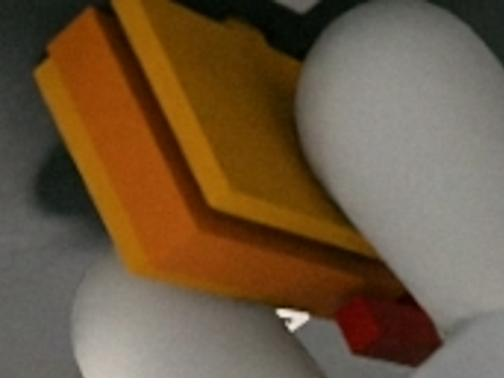

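execute_actions(actions=[[[0,0,0,0,0,0,0.891,0.03,-0.591,0.696,0.891,-0.03,-0.591,0.696,0.754,-0.15,-0.883,-0.753,0.714,0.678,0.226,0.168,0.3,-0.2,0,0,0,0,0,0,0.754,0,0.576,0.696,0.754,0,0.576,0.696,-0.3,0,-0.3,-0.3,0.714,0.678,0.226,0.168,0.2,-0.7],[0,0,0,0,0,0,0.891,0.03,-0.591,0.696,0.891,-0.03,-0.591,0.696,0.754,-0.15,-0.883,-0.753,0.714,0.678,0.226,0.168,0.3,-0.2,0,0,0,0,0,0,0.754,0,0.576,0.696,0.754,0,0.576,0.696,-0.3,0,-0.3,-0.3,0.714,0.678,0.226,0.168,0.2,-0.7],[0,0,0,0,0,0,0.891,0.03,-0.591,0.696,0.891,-0.03,-0.591,0.696,0.754,-0.15,-0.883,-0.753,0.714,0.678,0.226,0.168,0.3,-0.2,0,0,0,0,0,0,0.754,0,0.576,0.696,0.754,0,0.576,0.696,-0.3,0,-0.3,-0.3,0.714,0.678,0.226,0.168,0.2,-0.7],[0,0,0,0,0,0,0.891,0.03,-0.591,0.696,0.891,-0.03,-0.591,0.696,0.754,-0.15,-0.883,-0.753,0.714,0.678,0.226,0.168,0.3,-0.2,0,0,0,0,0,0,0.754,0,0.576,0.696,0.754,0,0.576,0.696,-0.3,0,-0.3,-0.3,0.714,0.678,0.226,0.168,0.2,-0.7],[0,0,0,0,0,0,0.754,0.03,-0.518,0.696,0.754,-0.03,-0.518,0.696,0.754,-0.15,-0.883,-0.753,0.714,0.678,0.226,0.168,0.3,-0.5,0,0,0,0,0,0,0.754,0,0.576,0.696,0.754,0,0.576,0.696,-0.3,0,-0.3,-0.3,0.714,0.678,0.226,0.168,0.2,-0.7]],[[-0.003,-0.018,0.005,0,-0.018,0,0.754,0.03,-0.518,0.696,0.754,-0.03,-0.518,0.696,0.754,-0.15,-0.883,-0.753,0.714,0.678,0.226,0.168,0.3,-0.5,0,0,0,0,0,0,0.754,0,0.576,0.696,0.754,0,0.576,0.696,-0.3,0,-0.3,-0.3,0.714,0.678,0.226,0.168,0.2,-0.7]]], cameras=["cam_left_wrist"])

zoom_image(camera="cam_left_wrist", region=[295, 0, 445, 112])

Scene clock: 533.97 s.
left_arm: end_effector_position=(+0.3679, -0.0731, +0.1101) hand_goal=(+0.754, +0.030, -0.518, +0.696, +0.754, -0.030, -0.518, +0.696, +0.754, -0.150, -0.882, -0.752, +0.714, +0.678, +0.226, +0.168) hand_measured=(+0.738, +0.056, -0.508, +0.700, +0.750, -0.028, -0.520, +0.698, +0.750, -0.146, -0.876, -0.750, +0.706, +0.678, +0.222, +0.168) hand_current_ma=(-11, +17, +4, +1, -1, +0, +0, +0, -1, +0, +1, +1, -3, +0, -2, +0) hand_state=(goal, blocked, goal, goal, goal, goal, goal, goal, goal, goal, goal, goal, goal, goal, goal, goal) hand_current_limit=0.30 hand_speed=-0.50 end_effector_quat_wxyz=(-0.016, -0.015, +0.907, -0.420) | right_arm: end_effector_position=(+0.4099, +0.2847, +0.1041) hand_goal=(+0.754, +0.000, +0.576, +0.696, +0.754, +0.000, +0.576, +0.696, -0.300, +0.000, -0.300, -0.300, +0.714, +0.678, +0.226, +0.168) hand_measured=(+0.750, -0.004, +0.574, +0.694, +0.754, +0.002, +0.574, +0.694, -0.280, -0.002, -0.294, -0.298, +0.714, +0.678, +0.222, +0.168) hand_current_ma=(-2, -1, -1, -1, +0, +1, +0, +0, +23, -1, +3, +1, +0, +0, -2, +0) hand_state=(goal, goal, goal, goal, goal, goal, goal, goal, blocked, goal, goal, goal, goal, goal, goal, goal) hand_current_limit=0.20 hand_speed=-0.70 end_effector_quat_wxyz=(+0.004, +0.001, +1.000, +0.001)
Joint positions: left_arm=[0.012 1.467 1.052 -1.195 0.866 -1.573] | right_arm=[0.478 1.561 1.134 -1.135 0.001 -1.092]
Joint torques (N m): left_arm=[-1.49 -10.17 8.43 1.2 1.13 0.04] | right_arm=[1.08 -11.93 7.13 1.1 -0.11 0.08]
Heat: left arm: hottest elbow 51 °C; right arm: hottest shoulder 31 °C.
Hand target: left_arm +0.3876, -0.0764, +0.1263; +0.026, +0.012, +0.906, -0.422 | right_arm +0.4061, +0.2890, +0.0969; +0.000, +0.001, +1.000, +0.000
Off the commanded pose: left_arm 0.026 m, 6 deg | right_arm 0.009 m, 0 deg.
Step readings (end_effector_position of left_arm | right_arm):
0: (+0.3598, -0.0671, +0.0993) | (+0.4099, +0.2847, +0.1041)
1: (+0.3598, -0.0671, +0.0993) | (+0.4099, +0.2847, +0.1041)
2: (+0.3598, -0.0671, +0.0993) | (+0.4099, +0.2847, +0.1041)
4: (+0.3598, -0.0669, +0.0999) | (+0.4099, +0.2847, +0.1041)
8: (+0.3643, -0.0677, +0.1042) | (+0.4099, +0.2847, +0.1041)
15: (+0.3640, -0.0679, +0.1046) | (+0.4099, +0.2847, +0.1041)
16: (+0.3639, -0.0679, +0.1046) | (+0.4099, +0.2847, +0.1041)
17: (+0.3641, -0.0679, +0.1047) | (+0.4099, +0.2847, +0.1041)
19: (+0.3652, -0.0687, +0.1051) | (+0.4099, +0.2847, +0.1041)
23: (+0.3679, -0.0714, +0.1077) | (+0.4099, +0.2847, +0.1041)
30: (+0.3680, -0.0730, +0.1101) | (+0.4099, +0.2847, +0.1041)
camera_calibration:
cam_left_wrist: T_world_to_cam=[[0.792275, -0.374389, 0.481801, -0.408826], [-0.427258, 0.223317, 0.876116, 0.0288633], [-0.435603, -0.899979, 0.0169677, 0.217262], [0, 0, 0, 1]] pos_world=[0.430875, 0.036025, 0.167999]
Images, in order (width x height): cam_left_wrist 896x504.

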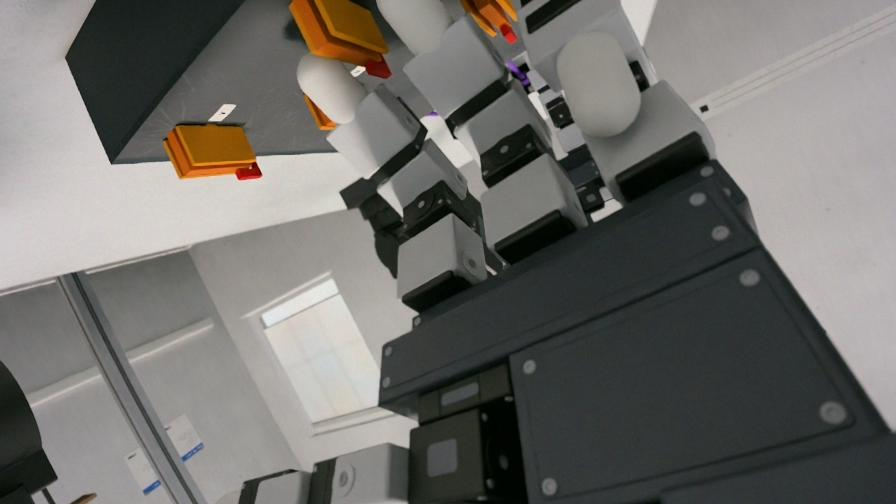

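Scaled by 3.360 from the camera's 896x504 image, which has a finer 1280x720 frame.

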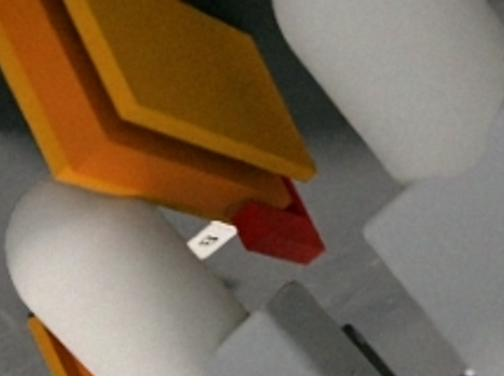

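execute_actions(actions=[[[-0.02,-0.008,-0.007,0,0,0,0.754,0.03,-0.518,0.696,0.754,-0.03,-0.518,0.696,0.754,-0.15,-0.883,-0.753,0.714,0.678,0.226,0.168,0.3,-0.5,0,0,0,0,0,0,0.754,0,0.576,0.696,0.754,0,0.576,0.696,-0.3,0,-0.3,-0.3,0.714,0.678,0.226,0.168,0.2,-0.7]]], cameras=["cam_left_wrist"])

Scene clock: 537.20 s.
left_arm: end_effector_position=(+0.3663, -0.0782, +0.1156) hand_goal=(+0.754, +0.030, -0.518, +0.696, +0.754, -0.030, -0.518, +0.696, +0.754, -0.150, -0.882, -0.752, +0.714, +0.678, +0.226, +0.168) hand_measured=(+0.736, +0.056, -0.522, +0.696, +0.750, -0.028, -0.520, +0.698, +0.750, -0.146, -0.876, -0.750, +0.706, +0.678, +0.222, +0.168) hand_current_ma=(-13, +19, -1, +0, -1, +0, +0, +0, -1, +0, +1, +1, -3, +0, -2, +0) hand_state=(goal, blocked, goal, goal, goal, goal, goal, goal, goal, goal, goal, goal, goal, goal, goal, goal) hand_current_limit=0.30 hand_speed=-0.50 end_effector_quat_wxyz=(+0.001, -0.007, +0.907, -0.421) | right_arm: end_effector_position=(+0.4099, +0.2847, +0.1041) hand_goal=(+0.754, +0.000, +0.576, +0.696, +0.754, +0.000, +0.576, +0.696, -0.300, +0.000, -0.300, -0.300, +0.714, +0.678, +0.226, +0.168) hand_measured=(+0.750, -0.004, +0.574, +0.694, +0.754, +0.002, +0.574, +0.694, -0.280, -0.002, -0.294, -0.298, +0.714, +0.678, +0.222, +0.168) hand_current_ma=(-2, -1, -1, -1, +0, +1, +0, +0, +23, -1, +3, +1, +0, +0, -2, +0) hand_state=(goal, goal, goal, goal, goal, goal, goal, goal, blocked, goal, goal, goal, goal, goal, goal, goal) hand_current_limit=0.20 hand_speed=-0.70 end_effector_quat_wxyz=(+0.004, +0.001, +1.000, +0.001)
Joint positions: left_arm=[0.001 1.43 1.03 -1.159 0.869 -1.591] | right_arm=[0.478 1.561 1.134 -1.135 0.001 -1.092]
Joint torques (N m): left_arm=[-1.61 -7.82 7.12 1.05 0.95 0.01] | right_arm=[1.03 -11.87 7.1 1.09 -0.11 0.08]
Heat: left arm: hottest elbow 51 °C; right arm: hottest shoulder 31 °C.
Hand target: left_arm +0.3755, -0.0811, +0.1221; +0.026, +0.011, +0.906, -0.422 | right_arm +0.4061, +0.2890, +0.0969; +0.000, +0.001, +1.000, +0.000
Off the commanded pose: left_arm 0.012 m, 3 deg | right_arm 0.009 m, 0 deg.
Step readings (end_effector_position of left_arm | right_arm):
0: (+0.3679, -0.0731, +0.1101) | (+0.4099, +0.2847, +0.1041)
1: (+0.3679, -0.0731, +0.1103) | (+0.4099, +0.2847, +0.1041)
2: (+0.3679, -0.0732, +0.1102) | (+0.4099, +0.2847, +0.1041)
4: (+0.3671, -0.0742, +0.1100) | (+0.4099, +0.2847, +0.1041)
8: (+0.3652, -0.0761, +0.1118) | (+0.4099, +0.2847, +0.1041)
15: (+0.3661, -0.0782, +0.1156) | (+0.4099, +0.2847, +0.1041)
camera_calibration:
cam_left_wrist: T_world_to_cam=[[0.773601, -0.373207, 0.512112, -0.408714], [-0.459748, 0.225608, 0.858914, 0.0386153], [-0.436089, -0.899899, 0.00294899, 0.213657], [0, 0, 0, 1]] pos_world=[0.427109, 0.0310227, 0.17551]
Images, in order (width x height): cam_left_wrist 896x504.

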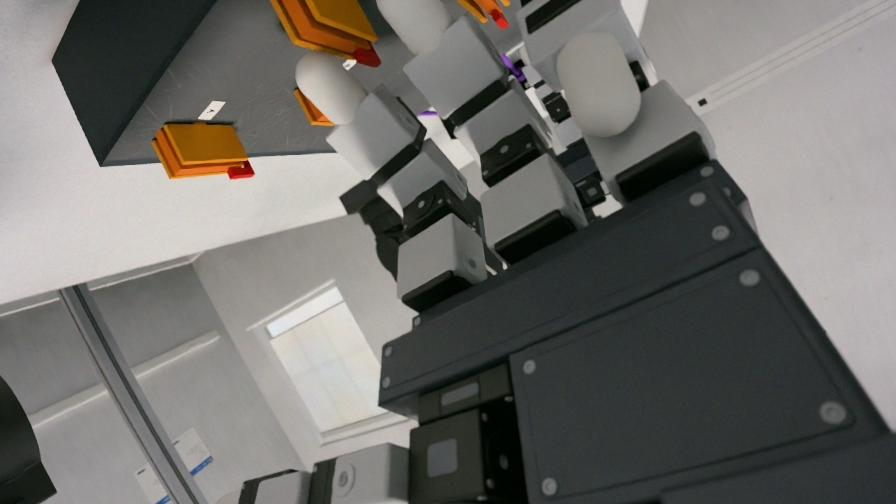

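execute_actions(actions=[[[-0.02,0.0,-0.012,0,0,0,0.754,0.03,-0.518,0.696,0.754,-0.03,-0.518,0.696,0.754,-0.15,-0.883,-0.753,0.714,0.678,0.226,0.168,0.3,-0.5,0,0,0,0,0,0,0.754,0,0.576,0.696,0.754,0,0.576,0.696,-0.3,0,-0.3,-0.3,0.714,0.678,0.226,0.168,0.2,-0.7]]])

zoom_image(camera="cam_left_wrist", region=[315, 0, 435, 90])

Scene clock: 538.53 s.
left_arm: end_effector_position=(+0.3611, -0.0790, +0.1109) hand_goal=(+0.754, +0.030, -0.518, +0.696, +0.754, -0.030, -0.518, +0.696, +0.754, -0.150, -0.882, -0.752, +0.714, +0.678, +0.226, +0.168) hand_measured=(+0.742, +0.038, -0.524, +0.692, +0.750, -0.028, -0.520, +0.698, +0.750, -0.146, -0.876, -0.750, +0.706, +0.678, +0.222, +0.168) hand_current_ma=(-8, +2, -2, -1, -1, +0, +0, +0, -1, +0, +1, +1, -3, +0, -2, +0) hand_state=(goal, goal, goal, goal, goal, goal, goal, goal, goal, goal, goal, goal, goal, goal, goal, goal) hand_current_limit=0.30 hand_speed=-0.50 end_effector_quat_wxyz=(+0.011, -0.002, +0.906, -0.423) | right_arm: end_effector_position=(+0.4099, +0.2847, +0.1041) hand_goal=(+0.754, +0.000, +0.576, +0.696, +0.754, +0.000, +0.576, +0.696, -0.300, +0.000, -0.300, -0.300, +0.714, +0.678, +0.226, +0.168) hand_measured=(+0.750, -0.004, +0.574, +0.694, +0.754, +0.002, +0.574, +0.694, -0.280, -0.002, -0.294, -0.298, +0.714, +0.678, +0.222, +0.168) hand_current_ma=(-2, -1, -1, -1, +0, +1, +0, +0, +23, -1, +3, +1, +0, +0, -2, +0) hand_state=(goal, goal, goal, goal, goal, goal, goal, goal, blocked, goal, goal, goal, goal, goal, goal, goal) hand_current_limit=0.20 hand_speed=-0.70 end_effector_quat_wxyz=(+0.004, +0.001, +1.000, +0.001)
Joint positions: left_arm=[0.001 1.407 0.994 -1.123 0.873 -1.592] | right_arm=[0.478 1.561 1.134 -1.135 0.001 -1.092]
Joint torques (N m): left_arm=[-1.14 -7.82 6.42 0.38 0.83 0.04] | right_arm=[1.03 -11.87 7.13 1.09 -0.11 0.08]
Heat: left arm: hottest elbow 51 °C; right arm: hottest shoulder 31 °C.
Hand target: left_arm +0.3636, -0.0812, +0.1149; +0.026, +0.012, +0.906, -0.422 | right_arm +0.4061, +0.2890, +0.0969; +0.000, +0.001, +1.000, +0.000
Off the commanded pose: left_arm 0.005 m, 2 deg | right_arm 0.009 m, 0 deg.
Step readings (end_effector_position of left_arm | right_arm):
0: (+0.3662, -0.0782, +0.1156) | (+0.4099, +0.2847, +0.1041)
1: (+0.3663, -0.0782, +0.1156) | (+0.4099, +0.2847, +0.1041)
2: (+0.3660, -0.0784, +0.1152) | (+0.4099, +0.2847, +0.1041)
4: (+0.3640, -0.0790, +0.1143) | (+0.4099, +0.2847, +0.1041)
8: (+0.3616, -0.0790, +0.1127) | (+0.4099, +0.2847, +0.1041)
15: (+0.3612, -0.0790, +0.1110) | (+0.4099, +0.2847, +0.1041)

Scaled by 4.200 from the camera's 896x504 image, which has a finer 1280x720 frame.
This view is cut from an older image: the scene may have changed since it was taken.

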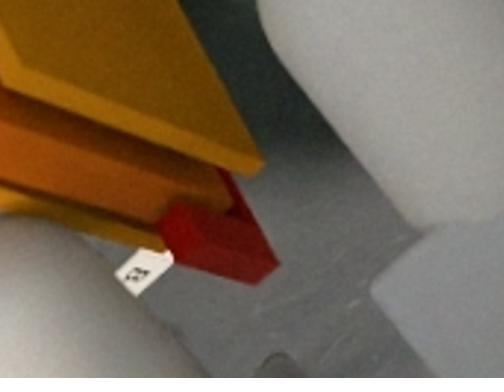

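execute_actions(actions=[[[-0.008,0.001,-0.0115,0,0,0,0.754,0.03,-0.518,0.696,0.754,-0.03,-0.518,0.696,0.754,-0.15,-0.883,-0.753,0.714,0.678,0.226,0.168,0.3,-0.5,0,0,0,0,0,0,0.754,0,0.576,0.696,0.754,0,0.576,0.696,-0.3,0,-0.3,-0.3,0.714,0.678,0.226,0.168,0.2,-0.7]]], cameras=["cam_left_wrist"])

zoom_image(camera="cam_left_wrist", region=[275, 0, 475, 150])

Scene clock: 539.70 s.
left_arm: end_effector_position=(+0.3571, -0.0789, +0.1034) hand_goal=(+0.754, +0.030, -0.518, +0.696, +0.754, -0.030, -0.518, +0.696, +0.754, -0.150, -0.882, -0.752, +0.714, +0.678, +0.226, +0.168) hand_measured=(+0.742, +0.034, -0.520, +0.694, +0.750, -0.028, -0.520, +0.698, +0.750, -0.146, -0.876, -0.750, +0.706, +0.678, +0.222, +0.168) hand_current_ma=(-7, +1, +0, -1, -1, +0, +0, +0, -1, +0, +1, +1, -3, +0, -2, +0) hand_state=(goal, goal, goal, goal, goal, goal, goal, goal, goal, goal, goal, goal, goal, goal, goal, goal) hand_current_limit=0.30 hand_speed=-0.50 end_effector_quat_wxyz=(+0.013, +0.000, +0.906, -0.423) | right_arm: end_effector_position=(+0.4099, +0.2847, +0.1041) hand_goal=(+0.754, +0.000, +0.576, +0.696, +0.754, +0.000, +0.576, +0.696, -0.300, +0.000, -0.300, -0.300, +0.714, +0.678, +0.226, +0.168) hand_measured=(+0.750, -0.004, +0.574, +0.694, +0.754, +0.002, +0.574, +0.694, -0.280, -0.002, -0.294, -0.298, +0.714, +0.678, +0.222, +0.168) hand_current_ma=(-2, -1, -1, -1, +0, +1, +0, +0, +23, -1, +3, +1, +0, +0, -2, +0) hand_state=(goal, goal, goal, goal, goal, goal, goal, goal, blocked, goal, goal, goal, goal, goal, goal, goal) hand_current_limit=0.20 hand_speed=-0.70 end_effector_quat_wxyz=(+0.004, +0.001, +1.000, +0.001)
Joint positions: left_arm=[0.001 1.404 0.969 -1.101 0.873 -1.587] | right_arm=[0.478 1.561 1.134 -1.135 0.001 -1.092]
Joint torques (N m): left_arm=[-1.73 -8.41 6.46 0.25 0.86 0.03] | right_arm=[1.14 -11.81 7.12 1.09 -0.11 0.08]
Heat: left arm: hottest elbow 50 °C; right arm: hottest shoulder 31 °C.
Hand target: left_arm +0.3587, -0.0806, +0.1081; +0.026, +0.011, +0.906, -0.422 | right_arm +0.4061, +0.2890, +0.0969; +0.000, +0.001, +1.000, +0.000
Off the commanded pose: left_arm 0.005 m, 2 deg | right_arm 0.009 m, 0 deg.
Step readings (end_effector_position of left_arm | right_arm):
0: (+0.3611, -0.0790, +0.1109) | (+0.4099, +0.2847, +0.1041)
1: (+0.3611, -0.0790, +0.1108) | (+0.4099, +0.2847, +0.1041)
2: (+0.3609, -0.0790, +0.1105) | (+0.4099, +0.2847, +0.1041)
4: (+0.3602, -0.0790, +0.1086) | (+0.4099, +0.2847, +0.1041)
8: (+0.3572, -0.0789, +0.1045) | (+0.4099, +0.2847, +0.1041)
15: (+0.3570, -0.0789, +0.1034) | (+0.4099, +0.2847, +0.1041)
camera_calibration:
cam_left_wrist: T_world_to_cam=[[0.759234, -0.372794, 0.533467, -0.392656], [-0.48127, 0.230191, 0.845808, 0.0544206], [-0.438112, -0.898909, -0.00464615, 0.210728], [0, 0, 0, 1]] pos_world=[0.416631, 0.0305183, 0.164419]
Images, in order (width x height): cam_left_wrist 896x504.

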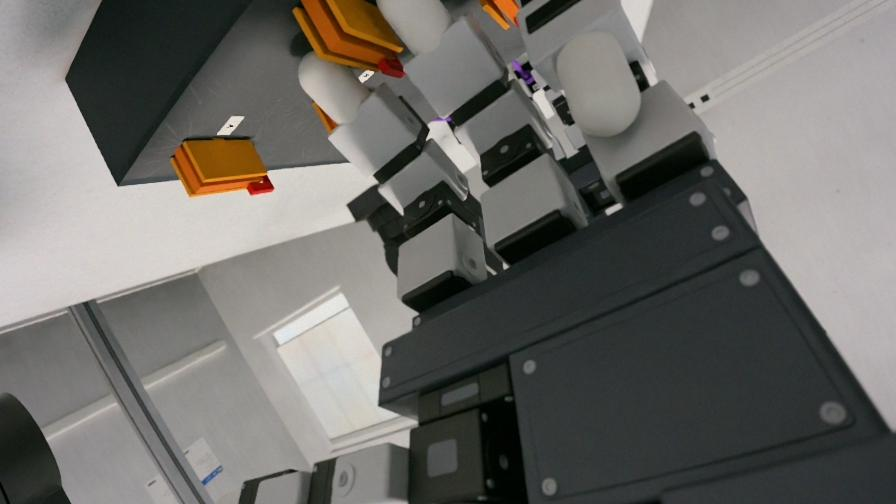

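Scaled by 2.520 from the camera's 896x504 image, which has a finer 1280x720 frame.

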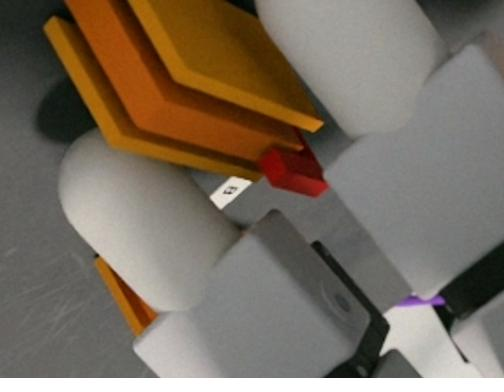

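execute_actions(actions=[[[0.018,0.004,0.018,0,0,0,0.754,0.03,-0.518,0.696,0.754,-0.03,-0.518,0.696,0.754,-0.15,-0.883,-0.753,0.714,0.678,0.226,0.168,0.3,-0.5,0,0,0,0,0,0,0.754,0,0.576,0.696,0.754,0,0.576,0.696,-0.3,0,-0.3,-0.3,0.714,0.678,0.226,0.168,0.2,-0.7]]])

Scene clock: 540.93 s.
left_arm: end_effector_position=(+0.3544, -0.0788, +0.1035) hand_goal=(+0.754, +0.030, -0.518, +0.696, +0.754, -0.030, -0.518, +0.696, +0.754, -0.150, -0.882, -0.752, +0.714, +0.678, +0.226, +0.168) hand_measured=(+0.742, +0.034, -0.520, +0.694, +0.750, -0.028, -0.520, +0.698, +0.750, -0.146, -0.876, -0.750, +0.706, +0.678, +0.222, +0.168) hand_current_ma=(-7, +1, +0, -1, -1, +0, +0, +0, -1, +0, +1, +1, -3, +0, -2, +0) hand_state=(goal, goal, goal, goal, goal, goal, goal, goal, goal, goal, goal, goal, goal, goal, goal, goal) hand_current_limit=0.30 hand_speed=-0.50 end_effector_quat_wxyz=(+0.008, +0.001, +0.906, -0.423) | right_arm: end_effector_position=(+0.4099, +0.2847, +0.1041) hand_goal=(+0.754, +0.000, +0.576, +0.696, +0.754, +0.000, +0.576, +0.696, -0.300, +0.000, -0.300, -0.300, +0.714, +0.678, +0.226, +0.168) hand_measured=(+0.750, -0.004, +0.574, +0.694, +0.754, +0.002, +0.574, +0.694, -0.280, -0.002, -0.294, -0.298, +0.714, +0.678, +0.222, +0.168) hand_current_ma=(-2, -1, -1, -1, +0, +1, +0, +0, +23, -1, +3, +1, +0, +0, -2, +0) hand_state=(goal, goal, goal, goal, goal, goal, goal, goal, blocked, goal, goal, goal, goal, goal, goal, goal) hand_current_limit=0.20 hand_speed=-0.70 end_effector_quat_wxyz=(+0.004, +0.001, +1.000, +0.001)
Joint positions: left_arm=[0.001 1.404 0.969 -1.115 0.873 -1.579] | right_arm=[0.478 1.561 1.134 -1.135 0.001 -1.092]
Joint torques (N m): left_arm=[-1.44 -7 9.81 -0.75 0.79 0.06] | right_arm=[1.03 -11.87 7.13 1.1 -0.11 0.07]
Heat: left arm: hottest elbow 50 °C; right arm: hottest shoulder 31 °C.
Hand target: left_arm +0.3695, -0.0782, +0.1189; +0.026, +0.012, +0.906, -0.422 | right_arm +0.4061, +0.2890, +0.0969; +0.000, +0.001, +1.000, +0.000
Off the commanded pose: left_arm 0.022 m, 2 deg | right_arm 0.009 m, 0 deg.
Step readings (end_effector_position of left_arm | right_arm):
0: (+0.3571, -0.0789, +0.1034) | (+0.4099, +0.2847, +0.1041)
1: (+0.3572, -0.0789, +0.1034) | (+0.4099, +0.2847, +0.1041)
2: (+0.3572, -0.0789, +0.1034) | (+0.4099, +0.2847, +0.1041)
4: (+0.3573, -0.0789, +0.1034) | (+0.4099, +0.2847, +0.1041)
8: (+0.3555, -0.0788, +0.1035) | (+0.4099, +0.2847, +0.1041)
15: (+0.3545, -0.0788, +0.1035) | (+0.4099, +0.2847, +0.1041)

execute_actions(actions=[[[0.01,0.0,0.006,0,0,0,0.754,0.03,-0.518,0.696,0.754,-0.03,-0.518,0.696,0.754,-0.15,-0.883,-0.753,0.714,0.678,0.226,0.168,0.3,-0.5,0,0,0,0,0,0,0.754,0,0.576,0.696,0.754,0,0.576,0.696,-0.3,0,-0.3,-0.3,0.714,0.678,0.226,0.168,0.2,-0.7]]], cameras=["cam_left_wrist"])

zoom_image(camera="cam_left_wrist", region=[275, 0, 475, 150])

Scene clock: 541.93 s.
left_arm: end_effector_position=(+0.3519, -0.0788, +0.1037) hand_goal=(+0.754, +0.030, -0.518, +0.696, +0.754, -0.030, -0.518, +0.696, +0.754, -0.150, -0.882, -0.752, +0.714, +0.678, +0.226, +0.168) hand_measured=(+0.742, +0.034, -0.520, +0.694, +0.750, -0.028, -0.520, +0.698, +0.750, -0.146, -0.876, -0.750, +0.706, +0.678, +0.222, +0.168) hand_current_ma=(-7, +1, +0, -1, -1, +0, +0, +0, -1, +0, +1, +1, -3, +0, -2, +0) hand_state=(goal, goal, goal, goal, goal, goal, goal, goal, goal, goal, goal, goal, goal, goal, goal, goal) hand_current_limit=0.30 hand_speed=-0.50 end_effector_quat_wxyz=(+0.004, -0.001, +0.906, -0.423) | right_arm: end_effector_position=(+0.4099, +0.2847, +0.1041) hand_goal=(+0.754, +0.000, +0.576, +0.696, +0.754, +0.000, +0.576, +0.696, -0.300, +0.000, -0.300, -0.300, +0.714, +0.678, +0.226, +0.168) hand_measured=(+0.750, -0.004, +0.574, +0.694, +0.754, +0.002, +0.574, +0.694, -0.280, -0.002, -0.294, -0.298, +0.714, +0.678, +0.222, +0.168) hand_current_ma=(-2, -1, -1, -1, +0, +1, +0, +0, +23, -1, +3, +1, +0, +0, -2, +0) hand_state=(goal, goal, goal, goal, goal, goal, goal, goal, blocked, goal, goal, goal, goal, goal, goal, goal) hand_current_limit=0.20 hand_speed=-0.70 end_effector_quat_wxyz=(+0.004, +0.001, +1.000, +0.001)
Joint positions: left_arm=[0.001 1.404 0.969 -1.125 0.873 -1.578] | right_arm=[0.478 1.561 1.134 -1.135 0.001 -1.092]
Joint torques (N m): left_arm=[-1.14 -5.77 11.29 -0.69 0.8 0.02] | right_arm=[1.03 -11.87 7.12 1.1 -0.11 0.08]
Heat: left arm: hottest elbow 50 °C; right arm: hottest shoulder 31 °C.
Hand target: left_arm +0.3755, -0.0782, +0.1225; +0.026, +0.012, +0.906, -0.422 | right_arm +0.4061, +0.2890, +0.0969; +0.000, +0.001, +1.000, +0.000
Off the commanded pose: left_arm 0.030 m, 3 deg | right_arm 0.009 m, 0 deg.
Step readings (end_effector_position of left_arm | right_arm):
0: (+0.3544, -0.0788, +0.1035) | (+0.4099, +0.2847, +0.1041)
1: (+0.3544, -0.0788, +0.1035) | (+0.4099, +0.2847, +0.1041)
2: (+0.3542, -0.0788, +0.1035) | (+0.4099, +0.2847, +0.1041)
4: (+0.3534, -0.0788, +0.1036) | (+0.4099, +0.2847, +0.1041)
8: (+0.3525, -0.0788, +0.1036) | (+0.4099, +0.2847, +0.1041)
15: (+0.3520, -0.0788, +0.1037) | (+0.4099, +0.2847, +0.1041)
camera_calibration:
cam_left_wrist: T_world_to_cam=[[0.765949, -0.377422, 0.520457, -0.39015], [-0.465442, 0.232909, 0.853884, 0.0454051], [-0.443494, -0.896273, 0.00272854, 0.209805], [0, 0, 0, 1]] pos_world=[0.413016, 0.0302165, 0.163713]
Images, in order (width x height): cam_left_wrist 896x504.

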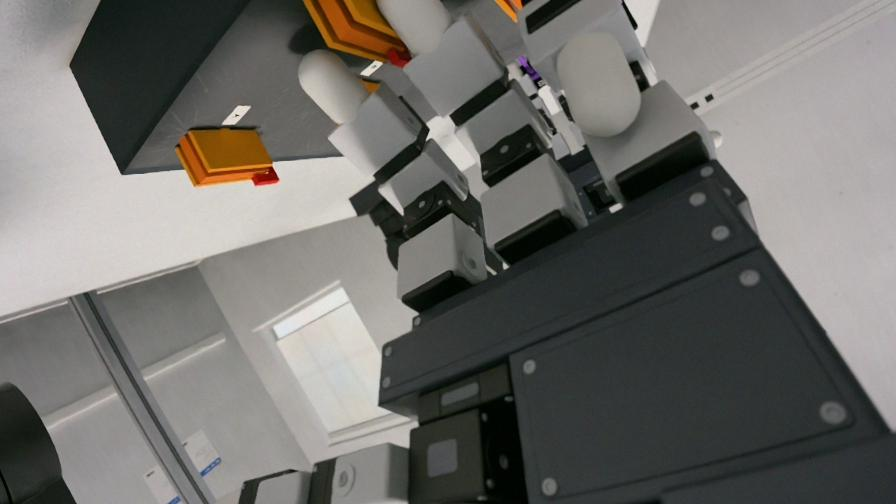

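Scaled by 2.520 from the camera's 896x504 image, which has a finer 1280x720 frame.

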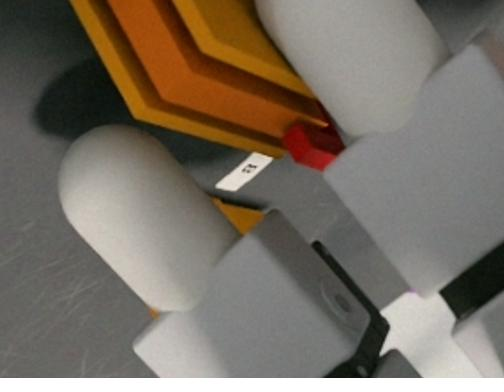

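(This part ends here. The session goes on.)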